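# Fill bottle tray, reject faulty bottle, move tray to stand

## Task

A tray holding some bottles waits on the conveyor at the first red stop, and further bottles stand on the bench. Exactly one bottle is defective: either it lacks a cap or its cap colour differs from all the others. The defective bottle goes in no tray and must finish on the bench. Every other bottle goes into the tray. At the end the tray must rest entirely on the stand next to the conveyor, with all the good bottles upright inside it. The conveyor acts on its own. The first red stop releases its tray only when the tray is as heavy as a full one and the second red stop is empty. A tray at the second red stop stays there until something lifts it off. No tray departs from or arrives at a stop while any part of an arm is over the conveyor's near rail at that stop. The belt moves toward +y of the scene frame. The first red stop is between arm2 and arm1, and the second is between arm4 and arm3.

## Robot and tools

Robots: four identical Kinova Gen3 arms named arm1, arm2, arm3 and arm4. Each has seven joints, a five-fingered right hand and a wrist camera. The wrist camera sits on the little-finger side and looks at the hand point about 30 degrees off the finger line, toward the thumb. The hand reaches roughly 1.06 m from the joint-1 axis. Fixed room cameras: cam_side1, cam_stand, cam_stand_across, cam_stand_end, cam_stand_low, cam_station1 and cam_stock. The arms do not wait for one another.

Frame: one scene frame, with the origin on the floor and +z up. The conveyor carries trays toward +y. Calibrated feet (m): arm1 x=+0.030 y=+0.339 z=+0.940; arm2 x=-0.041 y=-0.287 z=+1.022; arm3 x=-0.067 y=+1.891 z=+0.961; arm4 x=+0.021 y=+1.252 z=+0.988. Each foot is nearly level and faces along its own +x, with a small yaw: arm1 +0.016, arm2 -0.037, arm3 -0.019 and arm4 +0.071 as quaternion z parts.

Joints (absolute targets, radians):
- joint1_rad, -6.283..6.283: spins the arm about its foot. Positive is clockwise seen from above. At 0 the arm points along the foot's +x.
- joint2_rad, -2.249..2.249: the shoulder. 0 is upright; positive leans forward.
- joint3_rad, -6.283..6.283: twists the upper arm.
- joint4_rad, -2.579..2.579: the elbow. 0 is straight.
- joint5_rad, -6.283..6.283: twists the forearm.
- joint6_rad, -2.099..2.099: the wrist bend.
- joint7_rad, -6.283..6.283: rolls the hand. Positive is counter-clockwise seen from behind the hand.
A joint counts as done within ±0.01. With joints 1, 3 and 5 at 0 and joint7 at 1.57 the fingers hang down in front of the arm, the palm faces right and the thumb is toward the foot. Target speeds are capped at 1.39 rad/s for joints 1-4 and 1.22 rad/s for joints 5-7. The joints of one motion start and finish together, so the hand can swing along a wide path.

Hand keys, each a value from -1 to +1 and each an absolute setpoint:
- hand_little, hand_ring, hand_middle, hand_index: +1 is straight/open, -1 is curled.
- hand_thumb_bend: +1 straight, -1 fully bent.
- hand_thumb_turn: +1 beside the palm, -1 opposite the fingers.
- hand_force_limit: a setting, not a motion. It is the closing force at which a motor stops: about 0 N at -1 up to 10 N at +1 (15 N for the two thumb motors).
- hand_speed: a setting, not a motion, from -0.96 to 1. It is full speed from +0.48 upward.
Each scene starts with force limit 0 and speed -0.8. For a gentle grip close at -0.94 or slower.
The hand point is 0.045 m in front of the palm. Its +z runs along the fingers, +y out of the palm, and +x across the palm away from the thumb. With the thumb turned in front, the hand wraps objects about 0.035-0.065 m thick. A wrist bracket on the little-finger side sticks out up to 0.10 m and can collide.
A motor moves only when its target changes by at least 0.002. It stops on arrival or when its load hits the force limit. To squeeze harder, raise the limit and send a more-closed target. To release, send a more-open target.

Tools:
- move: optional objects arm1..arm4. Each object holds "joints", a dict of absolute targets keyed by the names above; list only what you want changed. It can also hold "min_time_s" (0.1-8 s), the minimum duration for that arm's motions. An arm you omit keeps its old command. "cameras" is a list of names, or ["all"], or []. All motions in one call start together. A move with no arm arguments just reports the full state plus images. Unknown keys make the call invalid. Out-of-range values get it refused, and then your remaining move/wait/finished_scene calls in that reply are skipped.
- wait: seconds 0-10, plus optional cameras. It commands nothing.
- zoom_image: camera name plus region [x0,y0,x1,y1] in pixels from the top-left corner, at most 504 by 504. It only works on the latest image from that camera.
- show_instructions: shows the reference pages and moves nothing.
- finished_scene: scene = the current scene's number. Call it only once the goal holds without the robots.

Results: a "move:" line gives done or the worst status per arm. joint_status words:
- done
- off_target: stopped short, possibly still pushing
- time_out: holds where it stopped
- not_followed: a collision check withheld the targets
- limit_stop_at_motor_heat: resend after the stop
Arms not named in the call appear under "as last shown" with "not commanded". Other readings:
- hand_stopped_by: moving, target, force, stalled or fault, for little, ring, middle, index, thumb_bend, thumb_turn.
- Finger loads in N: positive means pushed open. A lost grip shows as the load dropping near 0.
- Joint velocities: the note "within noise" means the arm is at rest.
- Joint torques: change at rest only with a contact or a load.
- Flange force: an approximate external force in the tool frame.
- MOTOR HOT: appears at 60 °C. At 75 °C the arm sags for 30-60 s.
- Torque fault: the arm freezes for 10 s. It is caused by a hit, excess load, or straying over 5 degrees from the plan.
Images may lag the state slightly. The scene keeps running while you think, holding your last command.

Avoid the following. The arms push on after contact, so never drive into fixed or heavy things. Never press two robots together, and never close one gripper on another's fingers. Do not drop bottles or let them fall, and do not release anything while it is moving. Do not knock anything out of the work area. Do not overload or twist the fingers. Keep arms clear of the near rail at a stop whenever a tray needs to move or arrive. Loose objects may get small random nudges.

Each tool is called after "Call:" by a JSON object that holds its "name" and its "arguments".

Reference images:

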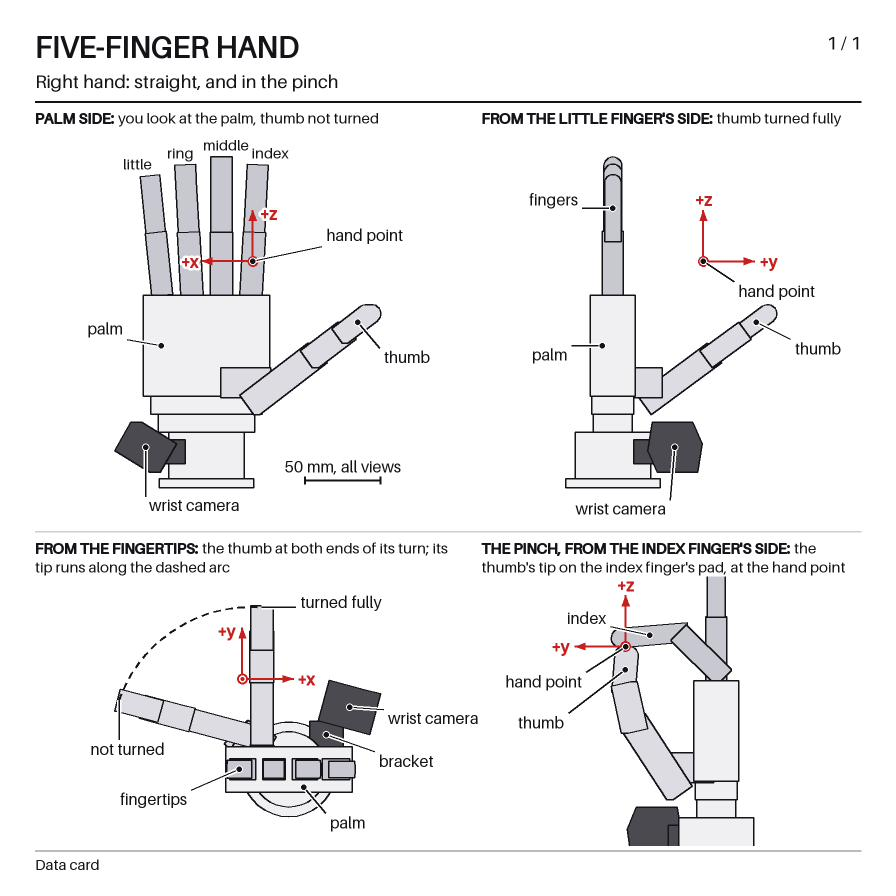

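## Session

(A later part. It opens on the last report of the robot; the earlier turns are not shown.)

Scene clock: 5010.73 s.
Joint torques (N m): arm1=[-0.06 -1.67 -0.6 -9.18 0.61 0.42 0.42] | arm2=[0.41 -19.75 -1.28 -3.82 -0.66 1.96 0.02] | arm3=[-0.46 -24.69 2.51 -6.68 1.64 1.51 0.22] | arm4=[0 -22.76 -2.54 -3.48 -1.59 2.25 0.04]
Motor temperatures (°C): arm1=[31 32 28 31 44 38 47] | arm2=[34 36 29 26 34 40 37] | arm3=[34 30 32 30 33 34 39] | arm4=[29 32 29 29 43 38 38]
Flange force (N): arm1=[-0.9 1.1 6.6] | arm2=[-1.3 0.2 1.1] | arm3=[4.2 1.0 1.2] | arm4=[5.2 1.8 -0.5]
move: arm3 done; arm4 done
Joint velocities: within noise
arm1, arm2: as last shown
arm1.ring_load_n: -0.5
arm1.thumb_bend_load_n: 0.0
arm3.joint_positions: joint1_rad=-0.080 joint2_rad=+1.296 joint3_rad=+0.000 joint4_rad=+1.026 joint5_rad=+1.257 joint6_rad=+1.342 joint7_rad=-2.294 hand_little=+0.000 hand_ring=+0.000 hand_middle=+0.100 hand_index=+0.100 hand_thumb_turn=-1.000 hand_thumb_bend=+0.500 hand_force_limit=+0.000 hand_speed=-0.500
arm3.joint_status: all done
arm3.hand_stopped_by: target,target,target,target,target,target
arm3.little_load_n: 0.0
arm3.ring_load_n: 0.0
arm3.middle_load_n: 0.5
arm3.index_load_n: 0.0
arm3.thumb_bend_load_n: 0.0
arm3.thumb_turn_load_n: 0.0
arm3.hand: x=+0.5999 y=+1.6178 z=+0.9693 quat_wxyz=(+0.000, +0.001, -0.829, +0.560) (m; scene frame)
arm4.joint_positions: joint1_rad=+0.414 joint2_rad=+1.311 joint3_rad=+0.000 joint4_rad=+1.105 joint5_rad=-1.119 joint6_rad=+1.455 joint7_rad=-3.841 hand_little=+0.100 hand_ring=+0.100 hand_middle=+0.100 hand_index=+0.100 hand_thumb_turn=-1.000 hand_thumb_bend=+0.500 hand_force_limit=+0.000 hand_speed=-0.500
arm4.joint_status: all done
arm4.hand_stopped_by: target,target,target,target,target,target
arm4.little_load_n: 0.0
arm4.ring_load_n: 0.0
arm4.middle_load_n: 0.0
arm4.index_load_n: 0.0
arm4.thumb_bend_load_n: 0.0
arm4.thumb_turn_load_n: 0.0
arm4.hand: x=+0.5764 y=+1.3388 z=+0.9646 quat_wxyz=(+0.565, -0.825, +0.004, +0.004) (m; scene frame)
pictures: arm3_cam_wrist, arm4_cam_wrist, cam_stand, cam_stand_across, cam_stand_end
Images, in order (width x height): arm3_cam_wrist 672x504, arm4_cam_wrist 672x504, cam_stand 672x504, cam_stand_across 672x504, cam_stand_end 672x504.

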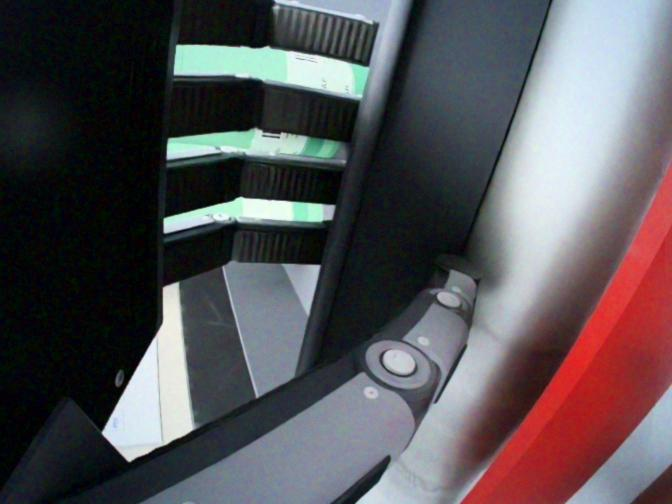

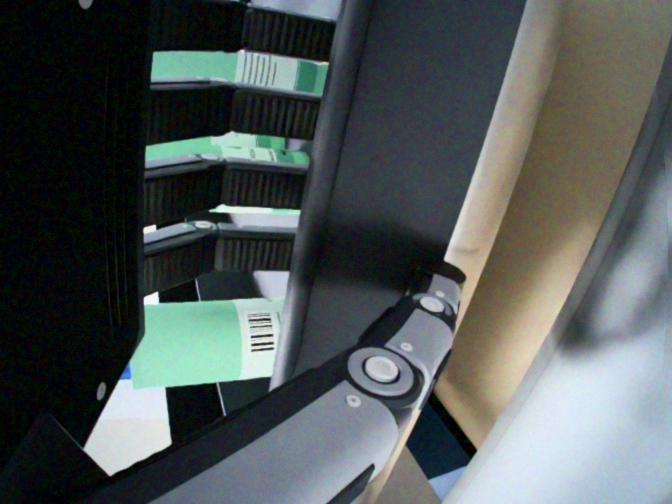

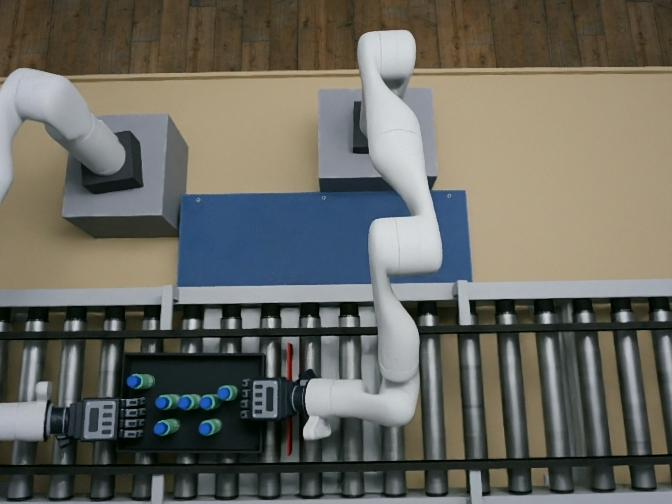

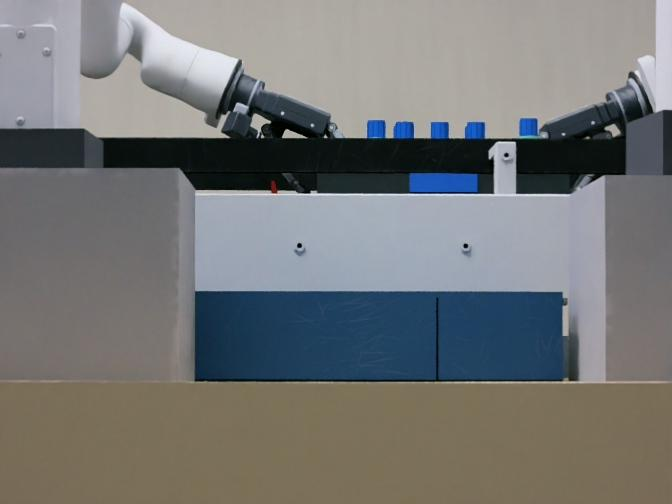

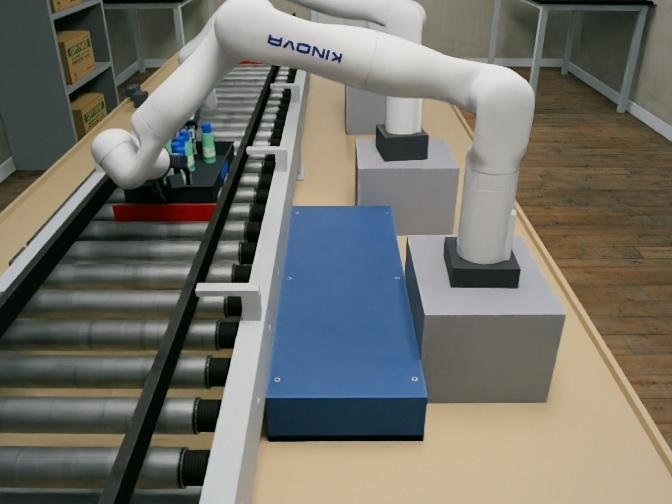

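Call:
{"name": "move", "arguments": {"arm3": {"joints": {"hand_thumb_bend": 0.3, "hand_index": -0.04, "hand_middle": -0.04, "hand_ring": -0.04, "hand_little": -0.04, "hand_force_limit": -0.8, "hand_speed": -0.85}}, "arm4": {"joints": {"hand_thumb_bend": 0.3, "hand_index": -0.04, "hand_middle": -0.04, "hand_ring": -0.04, "hand_little": -0.04, "hand_force_limit": -0.8, "hand_speed": -0.85}}, "cameras": ["arm3_cam_wrist", "arm4_cam_wrist", "cam_stand_across"]}}

Call:
{"name": "zoom_image", "arguments": {"camera": "cam_stand_across", "region": [200, 100, 360, 220]}}

Call:
{"name": "zoom_image", "arguments": {"camera": "arm4_cam_wrist", "region": [180, 100, 520, 400]}}

Call:
{"name": "zoom_image", "arguments": {"camera": "arm3_cam_wrist", "region": [180, 100, 520, 400]}}

Scene clock: 5062.03 s.
Joint torques (N m): arm1=[-0.01 -1.63 -0.74 -9.21 0.64 0.47 0.42] | arm2=[0.45 -19.79 -1.31 -3.84 -0.68 1.98 0.03] | arm3=[-0.48 -24.74 2.45 -6.64 1.68 1.47 0.25] | arm4=[-0.82 -23.15 -3.47 -3.47 -1.91 2.76 0.07]
Motor temperatures (°C): arm1=[31 32 28 31 44 38 47] | arm2=[34 36 29 26 34 40 37] | arm3=[34 31 32 30 33 34 39] | arm4=[29 34 29 29 43 37 38]
Flange force (N): arm1=[-0.6 1.2 6.9] | arm2=[-1.4 0.2 1.2] | arm3=[3.9 1.1 1.2] | arm4=[5.0 3.1 -1.3]
move: arm3 done; arm4 off_target
Joint velocities: within noise
arm1, arm2: as last shown
arm1.ring_load_n: 0.0
arm2.index_load_n: -0.5
arm2.thumb_turn_load_n: 0.0
arm3.joint_positions: joint1_rad=-0.080 joint2_rad=+1.296 joint3_rad=+0.000 joint4_rad=+1.026 joint5_rad=+1.257 joint6_rad=+1.342 joint7_rad=-2.294 hand_little=-0.040 hand_ring=-0.040 hand_middle=-0.040 hand_index=-0.040 hand_thumb_turn=-1.000 hand_thumb_bend=+0.300 hand_force_limit=-0.800 hand_speed=-0.850
arm3.joint_status: all done
arm3.hand_stopped_by: target,target,target,target,target,target
arm3.little_load_n: 0.0
arm3.ring_load_n: 0.0
arm3.middle_load_n: 0.0
arm3.index_load_n: 0.0
arm3.thumb_bend_load_n: 0.0
arm3.thumb_turn_load_n: 0.0
arm3.hand: x=+0.5999 y=+1.6178 z=+0.9693 quat_wxyz=(+0.000, +0.001, -0.829, +0.560) (m; scene frame)
arm4.joint_positions: joint1_rad=+0.414 joint2_rad=+1.311 joint3_rad=+0.000 joint4_rad=+1.105 joint5_rad=-1.118 joint6_rad=+1.455 joint7_rad=-3.841 hand_little=-0.040 hand_ring=-0.040 hand_middle=-0.040 hand_index=-0.040 hand_thumb_turn=-1.000 hand_thumb_bend=+0.431 hand_force_limit=-0.800 hand_speed=-0.850
arm4.joint_status: hand_thumb_bend off_target (ended at +0.431, target +0.300); the others done
arm4.hand_stopped_by: target,target,target,target,force,target
arm4.little_load_n: 0.0
arm4.ring_load_n: 0.0
arm4.middle_load_n: 0.0
arm4.index_load_n: 0.0
arm4.thumb_bend_load_n: 2.5
arm4.thumb_turn_load_n: 0.0
arm4.hand: x=+0.5764 y=+1.3388 z=+0.9646 quat_wxyz=(+0.565, -0.825, +0.004, +0.004) (m; scene frame)
pictures: arm3_cam_wrist, arm4_cam_wrist, cam_stand_across
Images, in order (width x height): arm3_cam_wrist 672x504, arm4_cam_wrist 672x504, cam_stand_across 672x504.

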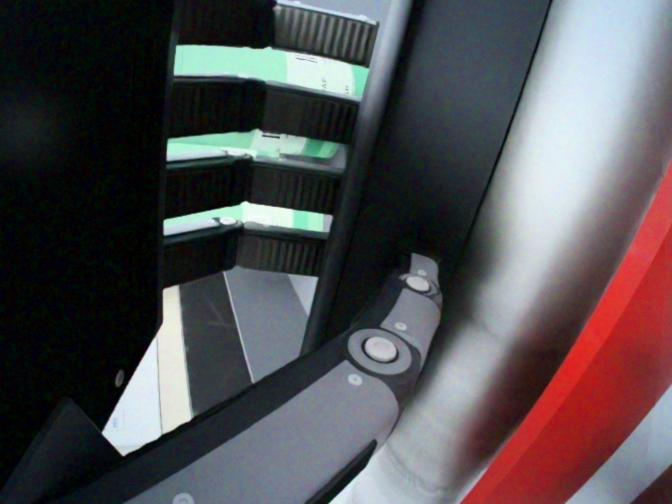

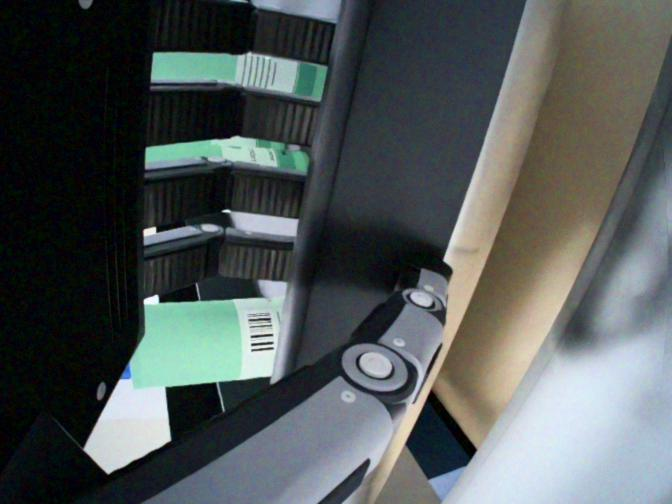

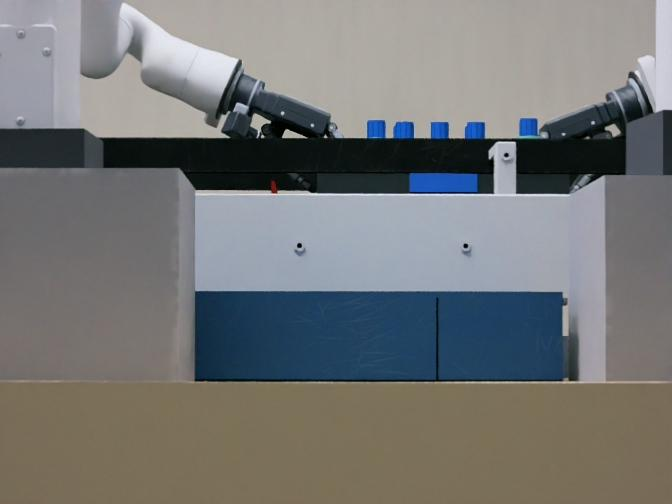

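Scaled by 3.150 from the camera's 672x504 image, which has a finer 960x720 frame.

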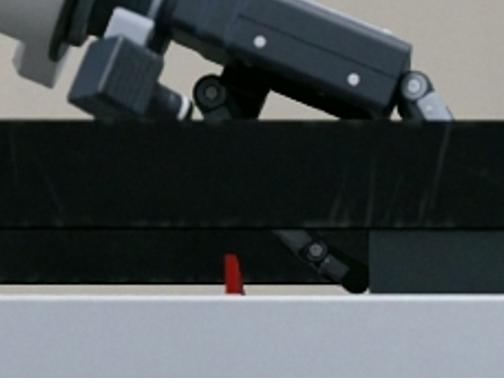

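Scaled by 1.482 from the camera's 672x504 image, which has a finer 960x720 frame.

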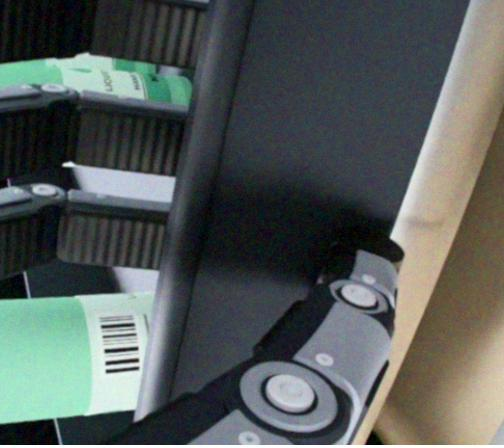

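Scaled by 1.482 from the camera's 672x504 image, which has a finer 960x720 frame.

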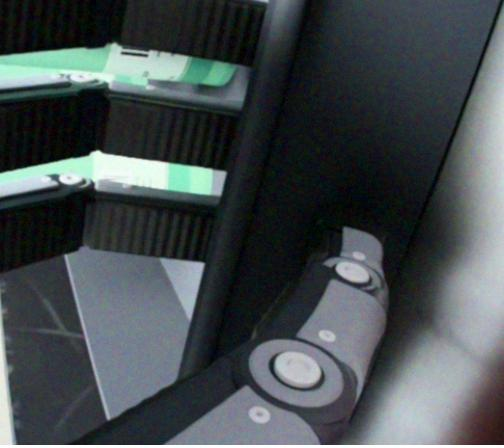

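Call:
{"name": "move", "arguments": {"arm4": {"joints": {"joint1_rad": 0.4253, "joint2_rad": 1.3153, "joint4_rad": 1.0933, "joint5_rad": -1.1089, "joint6_rad": 1.4656, "joint7_rad": -3.844}, "min_time_s": 1}, "cameras": []}}

Call:
{"name": "move", "arguments": {"arm3": {"joints": {"joint2_rad": 1.3164, "joint4_rad": 1.0172, "joint5_rad": 1.2597, "joint6_rad": 1.3382, "joint7_rad": -2.3052}, "min_time_s": 1}, "arm4": {"joints": {"joint2_rad": 1.3283, "joint4_rad": 1.086, "joint5_rad": -1.1094, "joint6_rad": 1.4633, "joint7_rad": -3.8393, "hand_thumb_bend": 0.3}, "min_time_s": 1}, "cameras": ["arm3_cam_wrist", "arm4_cam_wrist", "cam_stand_across", "cam_stand"]}}

Call:
{"name": "zoom_image", "arguments": {"camera": "cam_stand_across", "region": [200, 100, 360, 220]}}

Call:
{"name": "zoom_image", "arguments": {"camera": "arm4_cam_wrist", "region": [180, 100, 520, 400]}}

Scene clock: 5096.53 s.
Joint torques (N m): arm1=[-0.03 -1.67 -0.71 -9.14 0.62 0.44 0.35] | arm2=[0.38 -19.71 -1.32 -3.86 -0.65 1.98 0.01] | arm3=[-0.42 -24.75 2.54 -6.66 1.66 1.44 0.29] | arm4=[-0.01 -22.72 -2.57 -3.6 -1.62 2.23 0.06]
Motor temperatures (°C): arm1=[31 32 28 31 44 38 47] | arm2=[34 36 29 26 34 40 37] | arm3=[34 31 32 30 33 34 39] | arm4=[29 34 29 29 43 37 38]
Flange force (N): arm1=[-0.4 1.1 6.5] | arm2=[-1.2 0.1 1.4] | arm3=[4.1 1.2 1.0] | arm4=[4.7 1.6 -0.6]
move: arm4 done
Joint velocities: within noise
arm1, arm2, arm3: as last shown
arm1.ring_load_n: 0.5
arm2.index_load_n: 0.0
arm2.thumb_turn_load_n: 0.5
arm3.thumb_bend_load_n: 0.5
arm4.joint_positions: joint1_rad=+0.425 joint2_rad=+1.315 joint3_rad=+0.000 joint4_rad=+1.093 joint5_rad=-1.109 joint6_rad=+1.466 joint7_rad=-3.844 hand_little=-0.040 hand_ring=-0.040 hand_middle=-0.040 hand_index=-0.040 hand_thumb_turn=-1.000 hand_thumb_bend=+0.430 hand_force_limit=-0.800 hand_speed=-0.850
arm4.joint_status: all done
arm4.hand_stopped_by: target,target,target,target,force,target
arm4.little_load_n: 0.0
arm4.ring_load_n: 0.0
arm4.middle_load_n: 0.0
arm4.index_load_n: 0.0
arm4.thumb_bend_load_n: 0.0
arm4.thumb_turn_load_n: 0.0
arm4.hand: x=+0.5761 y=+1.3314 z=+0.9644 quat_wxyz=(+0.565, -0.825, +0.003, +0.004) (m; scene frame)
pictures: none
No camera images: "cameras" was empty.

Scene clock: 5097.83 s.
Joint torques (N m): arm1=[-0.03 -1.73 -0.63 -9.16 0.6 0.45 0.44] | arm2=[0.45 -19.8 -1.33 -3.85 -0.67 2 0.04] | arm3=[-0.48 -16.16 -1.31 -4.87 -0.38 -2.39 0.09] | arm4=[-1.09 -7.93 4.04 -3.23 1.69 -7.38 1.1]
Motor temperatures (°C): arm1=[31 32 28 31 44 38 47] | arm2=[34 36 29 26 34 40 37] | arm3=[34 31 32 30 33 34 39] | arm4=[29 34 29 29 43 37 38]
Flange force (N): arm1=[-0.8 0.9 6.6] | arm2=[-1.4 0.3 1.3] | arm3=[8.6 -12.8 -6.7] | arm4=[-4.4 -28.0 -16.9]
move: arm3 done; arm4 off_target
Joint velocities: within noise
arm1.joint_positions: joint1_rad=+0.600 joint2_rad=-0.324 joint3_rad=+0.000 joint4_rad=+1.600 joint5_rad=+0.000 joint6_rad=+1.900 joint7_rad=+0.200 hand_little=+1.000 hand_ring=+1.000 hand_middle=+0.500 hand_index=+0.500 hand_thumb_turn=-1.000 hand_thumb_bend=+0.600 hand_force_limit=-0.350 hand_speed=-0.880
arm1.joint_status: not commanded
arm1.hand_stopped_by: target,target,target,target,target,target
arm1.little_load_n: 0.0
arm1.ring_load_n: 0.0
arm1.middle_load_n: -0.5
arm1.index_load_n: 0.0
arm1.thumb_bend_load_n: 0.0
arm1.thumb_turn_load_n: 0.0
arm1.hand: x=+0.1046 y=+0.2870 z=+1.3957 quat_wxyz=(+0.010, +0.566, -0.824, -0.015) (m; scene frame)
arm2.joint_positions: joint1_rad=+1.123 joint2_rad=+0.966 joint3_rad=+0.000 joint4_rad=+1.470 joint5_rad=-0.364 joint6_rad=+2.007 joint7_rad=-1.899 hand_little=+1.000 hand_ring=+1.000 hand_middle=+0.700 hand_index=+0.700 hand_thumb_turn=-1.000 hand_thumb_bend=+0.800 hand_force_limit=-0.350 hand_speed=-0.800
arm2.joint_status: not commanded
arm2.hand_stopped_by: target,target,target,target,target,target
arm2.little_load_n: 0.0
arm2.ring_load_n: 0.0
arm2.middle_load_n: 0.0
arm2.index_load_n: 0.0
arm2.thumb_bend_load_n: 0.0
arm2.thumb_turn_load_n: 0.0
arm2.hand: x=+0.1803 y=-0.5014 z=+1.1995 quat_wxyz=(+0.464, -0.565, -0.541, -0.416) (m; scene frame)
arm3.joint_positions: joint1_rad=-0.080 joint2_rad=+1.316 joint3_rad=+0.000 joint4_rad=+1.017 joint5_rad=+1.260 joint6_rad=+1.338 joint7_rad=-2.305 hand_little=-0.040 hand_ring=-0.040 hand_middle=-0.040 hand_index=-0.040 hand_thumb_turn=-1.000 hand_thumb_bend=+0.300 hand_force_limit=-0.800 hand_speed=-0.850
arm3.joint_status: all done
arm3.hand_stopped_by: target,target,target,target,target,target
arm3.little_load_n: 0.0
arm3.ring_load_n: 0.0
arm3.middle_load_n: -4.0
arm3.index_load_n: 0.0
arm3.thumb_bend_load_n: 0.0
arm3.thumb_turn_load_n: 0.0
arm3.hand: x=+0.5997 y=+1.6178 z=+0.9583 quat_wxyz=(+0.000, +0.001, -0.829, +0.560) (m; scene frame)
arm4.joint_positions: joint1_rad=+0.425 joint2_rad=+1.328 joint3_rad=+0.000 joint4_rad=+1.086 joint5_rad=-1.109 joint6_rad=+1.463 joint7_rad=-3.839 hand_little=-0.040 hand_ring=-0.040 hand_middle=-0.041 hand_index=-0.040 hand_thumb_turn=-1.000 hand_thumb_bend=+0.430 hand_force_limit=-0.800 hand_speed=-0.850
arm4.joint_status: hand_thumb_bend off_target (ended at +0.430, target +0.300); the others done
arm4.hand_stopped_by: target,target,target,target,force,target
arm4.little_load_n: 0.0
arm4.ring_load_n: 0.0
arm4.middle_load_n: -5.5
arm4.index_load_n: 0.0
arm4.thumb_bend_load_n: 0.0
arm4.thumb_turn_load_n: 0.0
arm4.hand: x=+0.5760 y=+1.3315 z=+0.9580 quat_wxyz=(+0.565, -0.825, +0.003, +0.004) (m; scene frame)
pictures: arm3_cam_wrist, arm4_cam_wrist, cam_stand, cam_stand_across
Images, in order (width x height): arm3_cam_wrist 672x504, arm4_cam_wrist 672x504, cam_stand 672x504, cam_stand_across 672x504.

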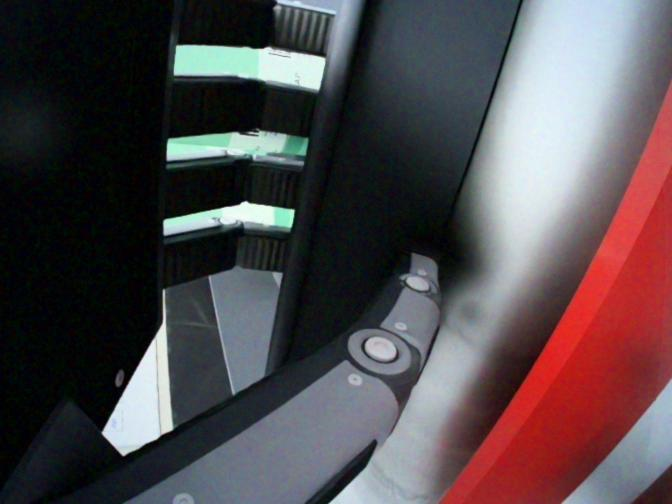

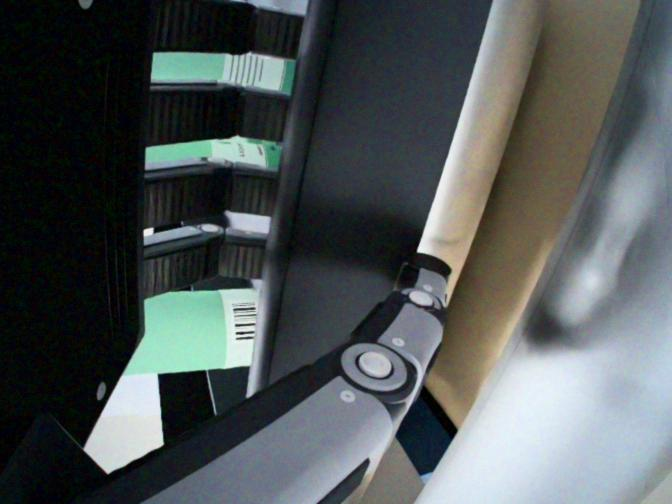

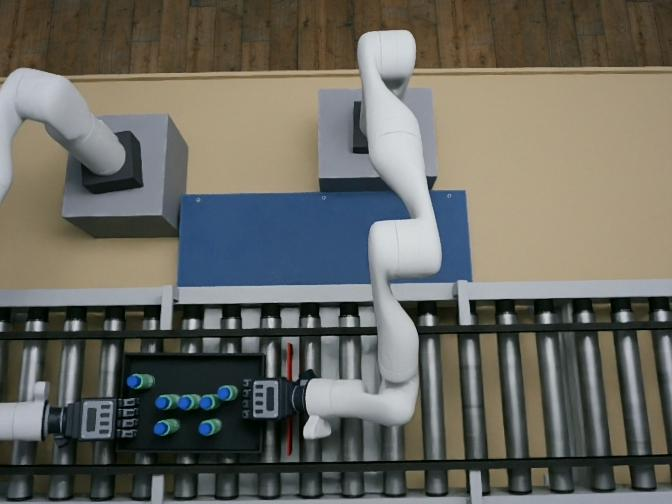

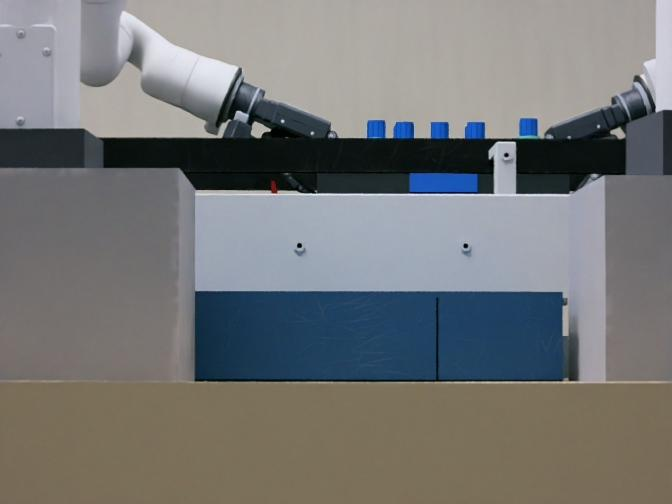

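Scaled by 3.150 from the camera's 672x504 image, which has a finer 960x720 frame.

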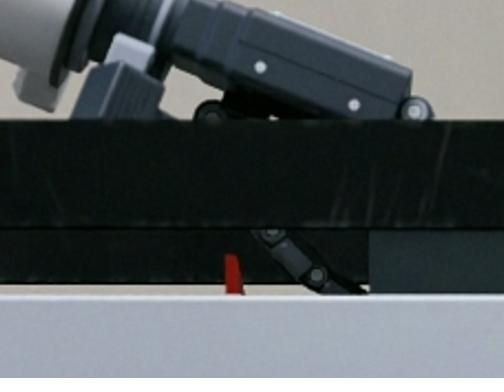

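Scaled by 1.482 from the camera's 672x504 image, which has a finer 960x720 frame.

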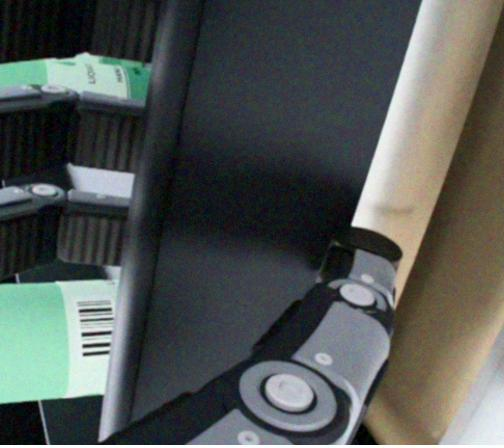

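Call:
{"name": "move", "arguments": {"arm3": {"joints": {"joint2_rad": 1.3093, "joint4_rad": 1.0203, "joint5_rad": 1.2588, "joint6_rad": 1.3395, "joint7_rad": -2.3012}, "min_time_s": 0.8}, "arm4": {"joints": {"joint2_rad": 1.3183, "joint4_rad": 1.0916, "joint5_rad": -1.109, "joint6_rad": 1.4651, "joint7_rad": -3.8429}, "min_time_s": 0.8}, "cameras": []}}

Call:
{"name": "move", "arguments": {"arm3": {"joints": {"hand_thumb_bend": 0.1, "hand_speed": -0.9}}, "arm4": {"joints": {"hand_thumb_bend": 0.1, "hand_speed": -0.9}}, "cameras": ["arm3_cam_wrist", "arm4_cam_wrist", "cam_stand_across"]}}

Call:
{"name": "zoom_image", "arguments": {"camera": "cam_stand_across", "region": [200, 100, 360, 220]}}

Scene clock: 5114.67 s.
Joint torques (N m): arm1=[-0.14 -1.71 -0.68 -9.14 0.65 0.49 0.35] | arm2=[0.42 -19.72 -1.32 -3.83 -0.65 2 0.07] | arm3=[-0.4 -24.72 2.51 -6.62 1.62 1.5 0.24] | arm4=[0.01 -22.78 -2.45 -3.52 -1.57 2.3 0.04]
Motor temperatures (°C): arm1=[31 32 28 31 44 38 47] | arm2=[34 36 29 26 34 40 37] | arm3=[34 31 32 30 33 34 39] | arm4=[29 34 29 29 43 37 38]
Flange force (N): arm1=[-0.4 1.0 6.6] | arm2=[-1.2 0.3 1.3] | arm3=[4.1 1.0 1.1] | arm4=[5.0 1.8 -0.4]
move: arm3 done; arm4 done
Joint velocities: within noise
arm1, arm2: as last shown
arm1.middle_load_n: 0.0
arm3.joint_positions: joint1_rad=-0.080 joint2_rad=+1.309 joint3_rad=+0.000 joint4_rad=+1.020 joint5_rad=+1.259 joint6_rad=+1.339 joint7_rad=-2.301 hand_little=-0.040 hand_ring=-0.040 hand_middle=-0.040 hand_index=-0.040 hand_thumb_turn=-1.000 hand_thumb_bend=+0.300 hand_force_limit=-0.800 hand_speed=-0.850
arm3.joint_status: all done
arm3.hand_stopped_by: target,target,target,target,target,target
arm3.little_load_n: 0.0
arm3.ring_load_n: 0.0
arm3.middle_load_n: 0.0
arm3.index_load_n: 0.0
arm3.thumb_bend_load_n: 0.0
arm3.thumb_turn_load_n: 0.0
arm3.hand: x=+0.5997 y=+1.6178 z=+0.9621 quat_wxyz=(+0.000, +0.001, -0.829, +0.560) (m; scene frame)
arm4.joint_positions: joint1_rad=+0.425 joint2_rad=+1.318 joint3_rad=+0.000 joint4_rad=+1.092 joint5_rad=-1.109 joint6_rad=+1.465 joint7_rad=-3.843 hand_little=-0.040 hand_ring=-0.040 hand_middle=-0.040 hand_index=-0.040 hand_thumb_turn=-1.000 hand_thumb_bend=+0.430 hand_force_limit=-0.800 hand_speed=-0.850
arm4.joint_status: all done
arm4.hand_stopped_by: target,target,target,target,force,target
arm4.little_load_n: 0.0
arm4.ring_load_n: 0.0
arm4.middle_load_n: 0.0
arm4.index_load_n: 0.0
arm4.thumb_bend_load_n: 0.0
arm4.thumb_turn_load_n: 0.0
arm4.hand: x=+0.5761 y=+1.3314 z=+0.9629 quat_wxyz=(+0.565, -0.825, +0.003, +0.004) (m; scene frame)
pictures: none
No camera images: "cameras" was empty.

Scene clock: 5116.30 s.
Joint torques (N m): arm1=[-0.04 -1.71 -0.63 -9.13 0.59 0.36 0.46] | arm2=[0.38 -19.72 -1.31 -3.84 -0.62 1.98 0.07] | arm3=[0.07 -25.15 3.02 -6.72 1.84 1.69 0.25] | arm4=[-0.77 -22.95 -3.31 -3.53 -1.85 2.65 0.03]
Motor temperatures (°C): arm1=[31 32 28 31 44 38 47] | arm2=[34 36 29 26 34 40 37] | arm3=[34 31 32 30 33 34 39] | arm4=[29 34 29 29 43 37 38]
Flange force (N): arm1=[-0.9 1.0 6.2] | arm2=[-1.2 0.3 1.3] | arm3=[3.9 2.0 0.6] | arm4=[4.4 2.6 -1.3]
move: arm3 off_target; arm4 off_target
Joint velocities: within noise
arm1, arm2: as last shown
arm1.ring_load_n: -0.5
arm2.middle_load_n: -0.5
arm2.index_load_n: -0.5
arm2.thumb_turn_load_n: 0.5
arm3.joint_positions: joint1_rad=-0.080 joint2_rad=+1.309 joint3_rad=+0.000 joint4_rad=+1.020 joint5_rad=+1.259 joint6_rad=+1.339 joint7_rad=-2.301 hand_little=-0.040 hand_ring=-0.040 hand_middle=-0.040 hand_index=-0.040 hand_thumb_turn=-1.000 hand_thumb_bend=+0.278 hand_force_limit=-0.800 hand_speed=-0.900
arm3.joint_status: hand_thumb_bend off_target (ended at +0.278, target +0.100); the others done
arm3.hand_stopped_by: target,target,target,target,force,target
arm3.little_load_n: 0.0
arm3.ring_load_n: 0.0
arm3.middle_load_n: 0.0
arm3.index_load_n: 0.0
arm3.thumb_bend_load_n: 2.0
arm3.thumb_turn_load_n: 0.5
arm3.hand: x=+0.5997 y=+1.6178 z=+0.9621 quat_wxyz=(+0.000, +0.001, -0.829, +0.560) (m; scene frame)
arm4.joint_positions: joint1_rad=+0.425 joint2_rad=+1.318 joint3_rad=+0.000 joint4_rad=+1.092 joint5_rad=-1.109 joint6_rad=+1.465 joint7_rad=-3.843 hand_little=-0.040 hand_ring=-0.040 hand_middle=-0.040 hand_index=-0.040 hand_thumb_turn=-1.000 hand_thumb_bend=+0.250 hand_force_limit=-0.800 hand_speed=-0.900
arm4.joint_status: hand_thumb_bend off_target (ended at +0.250, target +0.100); the others done
arm4.hand_stopped_by: target,target,target,target,force,target
arm4.little_load_n: 0.0
arm4.ring_load_n: 0.0
arm4.middle_load_n: 0.5
arm4.index_load_n: 0.0
arm4.thumb_bend_load_n: 2.0
arm4.thumb_turn_load_n: 0.0
arm4.hand: x=+0.5761 y=+1.3314 z=+0.9629 quat_wxyz=(+0.565, -0.825, +0.003, +0.004) (m; scene frame)
pictures: arm3_cam_wrist, arm4_cam_wrist, cam_stand_across
Images, in order (width x height): arm3_cam_wrist 672x504, arm4_cam_wrist 672x504, cam_stand_across 672x504.

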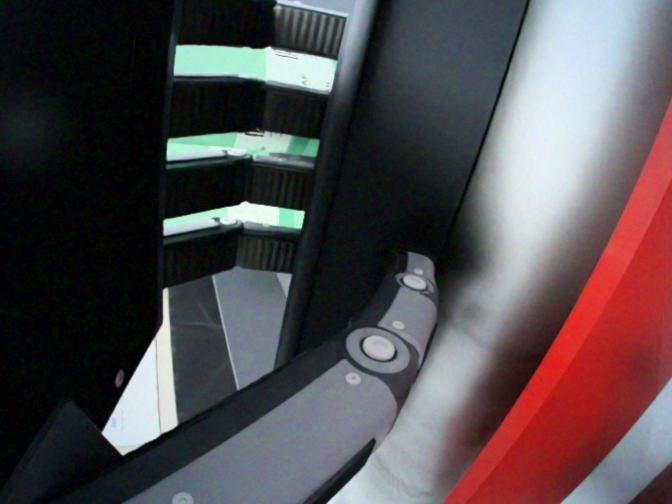

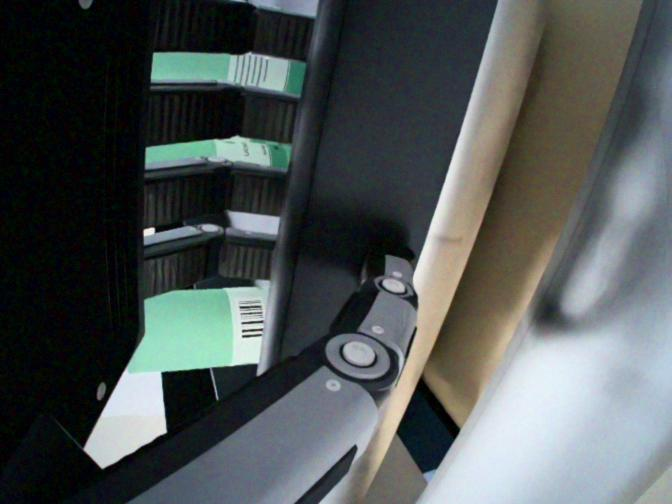

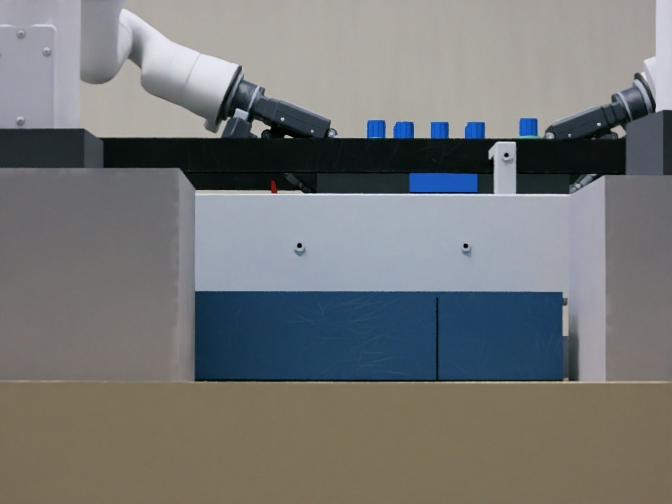

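Scaled by 3.150 from the camera's 672x504 image, which has a finer 960x720 frame.

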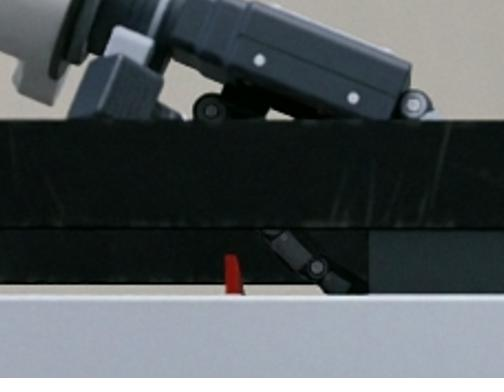

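Call:
{"name": "move", "arguments": {"arm3": {"joints": {"hand_index": -0.6, "hand_middle": -0.6, "hand_ring": -0.6, "hand_little": -0.6, "hand_force_limit": -0.7, "hand_speed": -0.9}}, "arm4": {"joints": {"hand_index": -0.6, "hand_middle": -0.6, "hand_ring": -0.6, "hand_little": -0.6, "hand_force_limit": -0.7, "hand_speed": -0.9}}, "cameras": ["arm3_cam_wrist", "arm4_cam_wrist", "cam_stand_across", "cam_stand"]}}

Call:
{"name": "zoom_image", "arguments": {"camera": "cam_stand", "region": [90, 330, 300, 470]}}

Scene clock: 5126.53 s.
Joint torques (N m): arm1=[-0.08 -1.7 -0.72 -9.12 0.59 0.48 0.38] | arm2=[0.4 -19.75 -1.36 -3.87 -0.64 2.01 0.06] | arm3=[-2.94 -26.86 1.78 -6.84 1.5 2.16 0.44] | arm4=[2.1 -24.98 -1.92 -4.41 -1.94 2.67 0.05]
Motor temperatures (°C): arm1=[31 32 28 31 44 38 47] | arm2=[34 36 29 26 34 40 37] | arm3=[34 31 32 30 33 34 39] | arm4=[29 34 29 29 43 37 38]
Flange force (N): arm1=[-0.4 1.0 6.5] | arm2=[-1.3 0.2 1.4] | arm3=[2.4 3.3 7.1] | arm4=[4.8 3.7 4.3]
move: arm3 off_target; arm4 off_target
Joint velocities: within noise
arm1, arm2: as last shown
arm1.ring_load_n: 0.0
arm2.middle_load_n: 0.0
arm2.index_load_n: 0.0
arm3.joint_positions: joint1_rad=-0.080 joint2_rad=+1.309 joint3_rad=+0.000 joint4_rad=+1.020 joint5_rad=+1.259 joint6_rad=+1.339 joint7_rad=-2.301 hand_little=-0.355 hand_ring=-0.281 hand_middle=-0.243 hand_index=-0.271 hand_thumb_turn=-1.000 hand_thumb_bend=+0.278 hand_force_limit=-0.700 hand_speed=-0.900
arm3.joint_status: hand_little off_target (ended at -0.355, target -0.600); hand_ring off_target (ended at -0.281, target -0.600); hand_middle off_target (ended at -0.243, target -0.600); hand_index off_target (ended at -0.271, target -0.600); the others done
arm3.hand_stopped_by: force,force,force,force,force,target
arm3.little_load_n: 4.0
arm3.ring_load_n: 2.0
arm3.middle_load_n: 4.0
arm3.index_load_n: 3.5
arm3.thumb_bend_load_n: 2.5
arm3.thumb_turn_load_n: 0.5
arm3.hand: x=+0.5997 y=+1.6178 z=+0.9621 quat_wxyz=(+0.000, +0.001, -0.829, +0.560) (m; scene frame)
arm4.joint_positions: joint1_rad=+0.425 joint2_rad=+1.318 joint3_rad=+0.000 joint4_rad=+1.092 joint5_rad=-1.109 joint6_rad=+1.465 joint7_rad=-3.843 hand_little=-0.336 hand_ring=-0.271 hand_middle=-0.233 hand_index=-0.253 hand_thumb_turn=-1.000 hand_thumb_bend=+0.250 hand_force_limit=-0.700 hand_speed=-0.900
arm4.joint_status: hand_little off_target (ended at -0.336, target -0.600); hand_ring off_target (ended at -0.271, target -0.600); hand_middle off_target (ended at -0.233, target -0.600); hand_index off_target (ended at -0.253, target -0.600); the others done
arm4.hand_stopped_by: force,force,force,force,force,target
arm4.little_load_n: 3.0
arm4.ring_load_n: 3.5
arm4.middle_load_n: 3.5
arm4.index_load_n: 1.0
arm4.thumb_bend_load_n: 3.0
arm4.thumb_turn_load_n: 0.0
arm4.hand: x=+0.5761 y=+1.3314 z=+0.9629 quat_wxyz=(+0.565, -0.825, +0.003, +0.004) (m; scene frame)
pictures: arm3_cam_wrist, arm4_cam_wrist, cam_stand, cam_stand_across
Images, in order (width x height): arm3_cam_wrist 672x504, arm4_cam_wrist 672x504, cam_stand 672x504, cam_stand_across 672x504.

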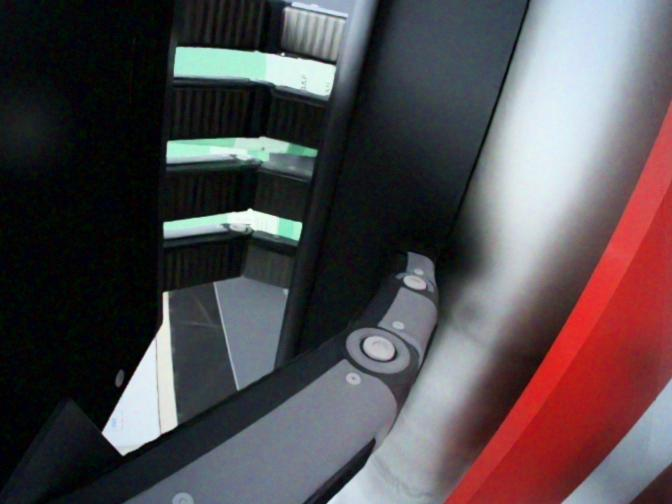

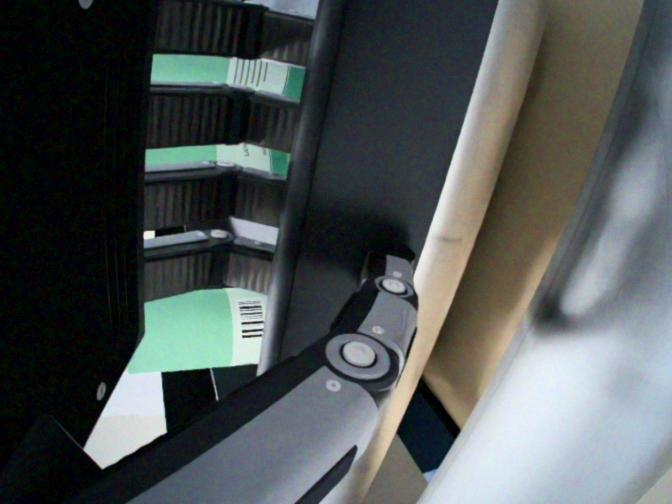

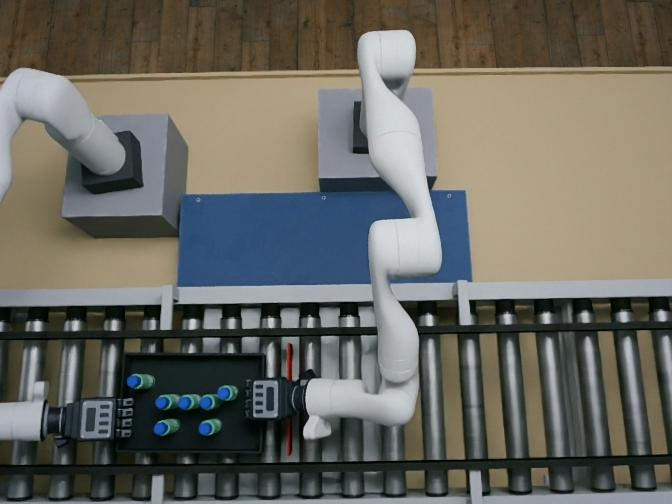

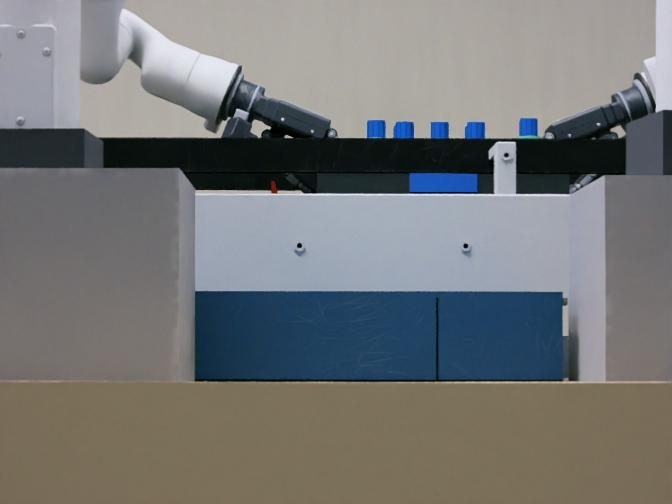

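Scaled by 2.400 from the camera's 672x504 image, which has a finer 960x720 frame.

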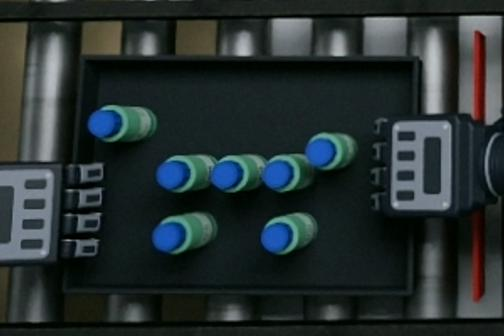

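Call:
{"name": "move", "arguments": {"arm3": {"joints": {"hand_thumb_bend": 0.0, "hand_index": -0.65, "hand_middle": -0.65, "hand_ring": -0.65, "hand_little": -0.65, "hand_force_limit": -0.2, "hand_speed": -0.93}}, "arm4": {"joints": {"hand_thumb_bend": 0.0, "hand_index": -0.65, "hand_middle": -0.65, "hand_ring": -0.65, "hand_little": -0.65, "hand_force_limit": -0.2, "hand_speed": -0.93}}, "cameras": []}}

Scene clock: 5137.33 s.
Joint torques (N m): arm1=[0.01 -1.72 -0.72 -9.07 0.62 0.46 0.42] | arm2=[0.41 -19.76 -1.33 -3.77 -0.65 1.99 0.05] | arm3=[-2.6 -27.24 2.2 -7.06 1.66 2.32 0.41] | arm4=[2.69 -25.67 -1.74 -4.84 -2.09 2.53 0.1]
Motor temperatures (°C): arm1=[31 32 28 31 44 38 47] | arm2=[34 36 29 26 34 40 37] | arm3=[34 31 32 30 33 34 39] | arm4=[29 34 29 29 43 36 38]
Flange force (N): arm1=[-0.5 0.9 6.3] | arm2=[-1.3 0.3 1.0] | arm3=[2.8 3.9 6.8] | arm4=[4.4 4.1 5.3]
move: arm3 off_target; arm4 off_target
Joint velocities: within noise
arm1, arm2: as last shown
arm2.thumb_turn_load_n: 0.0
arm3.joint_positions: joint1_rad=-0.080 joint2_rad=+1.309 joint3_rad=+0.000 joint4_rad=+1.020 joint5_rad=+1.259 joint6_rad=+1.339 joint7_rad=-2.301 hand_little=-0.355 hand_ring=-0.286 hand_middle=-0.248 hand_index=-0.276 hand_thumb_turn=-1.000 hand_thumb_bend=+0.271 hand_force_limit=-0.200 hand_speed=-0.930
arm3.joint_status: hand_little off_target (ended at -0.355, target -0.650); hand_ring off_target (ended at -0.286, target -0.650); hand_middle off_target (ended at -0.248, target -0.650); hand_index off_target (ended at -0.276, target -0.650); hand_thumb_bend off_target (ended at +0.271, target +0.000); the others done
arm3.hand_stopped_by: force,force,force,force,force,target
arm3.little_load_n: 3.0
arm3.ring_load_n: 4.5
arm3.middle_load_n: 6.5
arm3.index_load_n: 5.0
arm3.thumb_bend_load_n: 7.0
arm3.thumb_turn_load_n: 0.5
arm3.hand: x=+0.5997 y=+1.6178 z=+0.9621 quat_wxyz=(+0.000, +0.001, -0.829, +0.560) (m; scene frame)
arm4.joint_positions: joint1_rad=+0.425 joint2_rad=+1.318 joint3_rad=+0.000 joint4_rad=+1.092 joint5_rad=-1.109 joint6_rad=+1.465 joint7_rad=-3.843 hand_little=-0.342 hand_ring=-0.275 hand_middle=-0.238 hand_index=-0.264 hand_thumb_turn=-1.000 hand_thumb_bend=+0.244 hand_force_limit=-0.200 hand_speed=-0.930
arm4.joint_status: hand_little off_target (ended at -0.342, target -0.650); hand_ring off_target (ended at -0.275, target -0.650); hand_middle off_target (ended at -0.238, target -0.650); hand_index off_target (ended at -0.264, target -0.650); hand_thumb_bend off_target (ended at +0.244, target +0.000); the others done
arm4.hand_stopped_by: force,force,force,force,force,target
arm4.little_load_n: 4.0
arm4.ring_load_n: 5.0
arm4.middle_load_n: 5.0
arm4.index_load_n: 5.0
arm4.thumb_bend_load_n: 6.0
arm4.thumb_turn_load_n: 0.5
arm4.hand: x=+0.5761 y=+1.3314 z=+0.9629 quat_wxyz=(+0.565, -0.825, +0.003, +0.004) (m; scene frame)
pictures: none
No camera images: "cameras" was empty.


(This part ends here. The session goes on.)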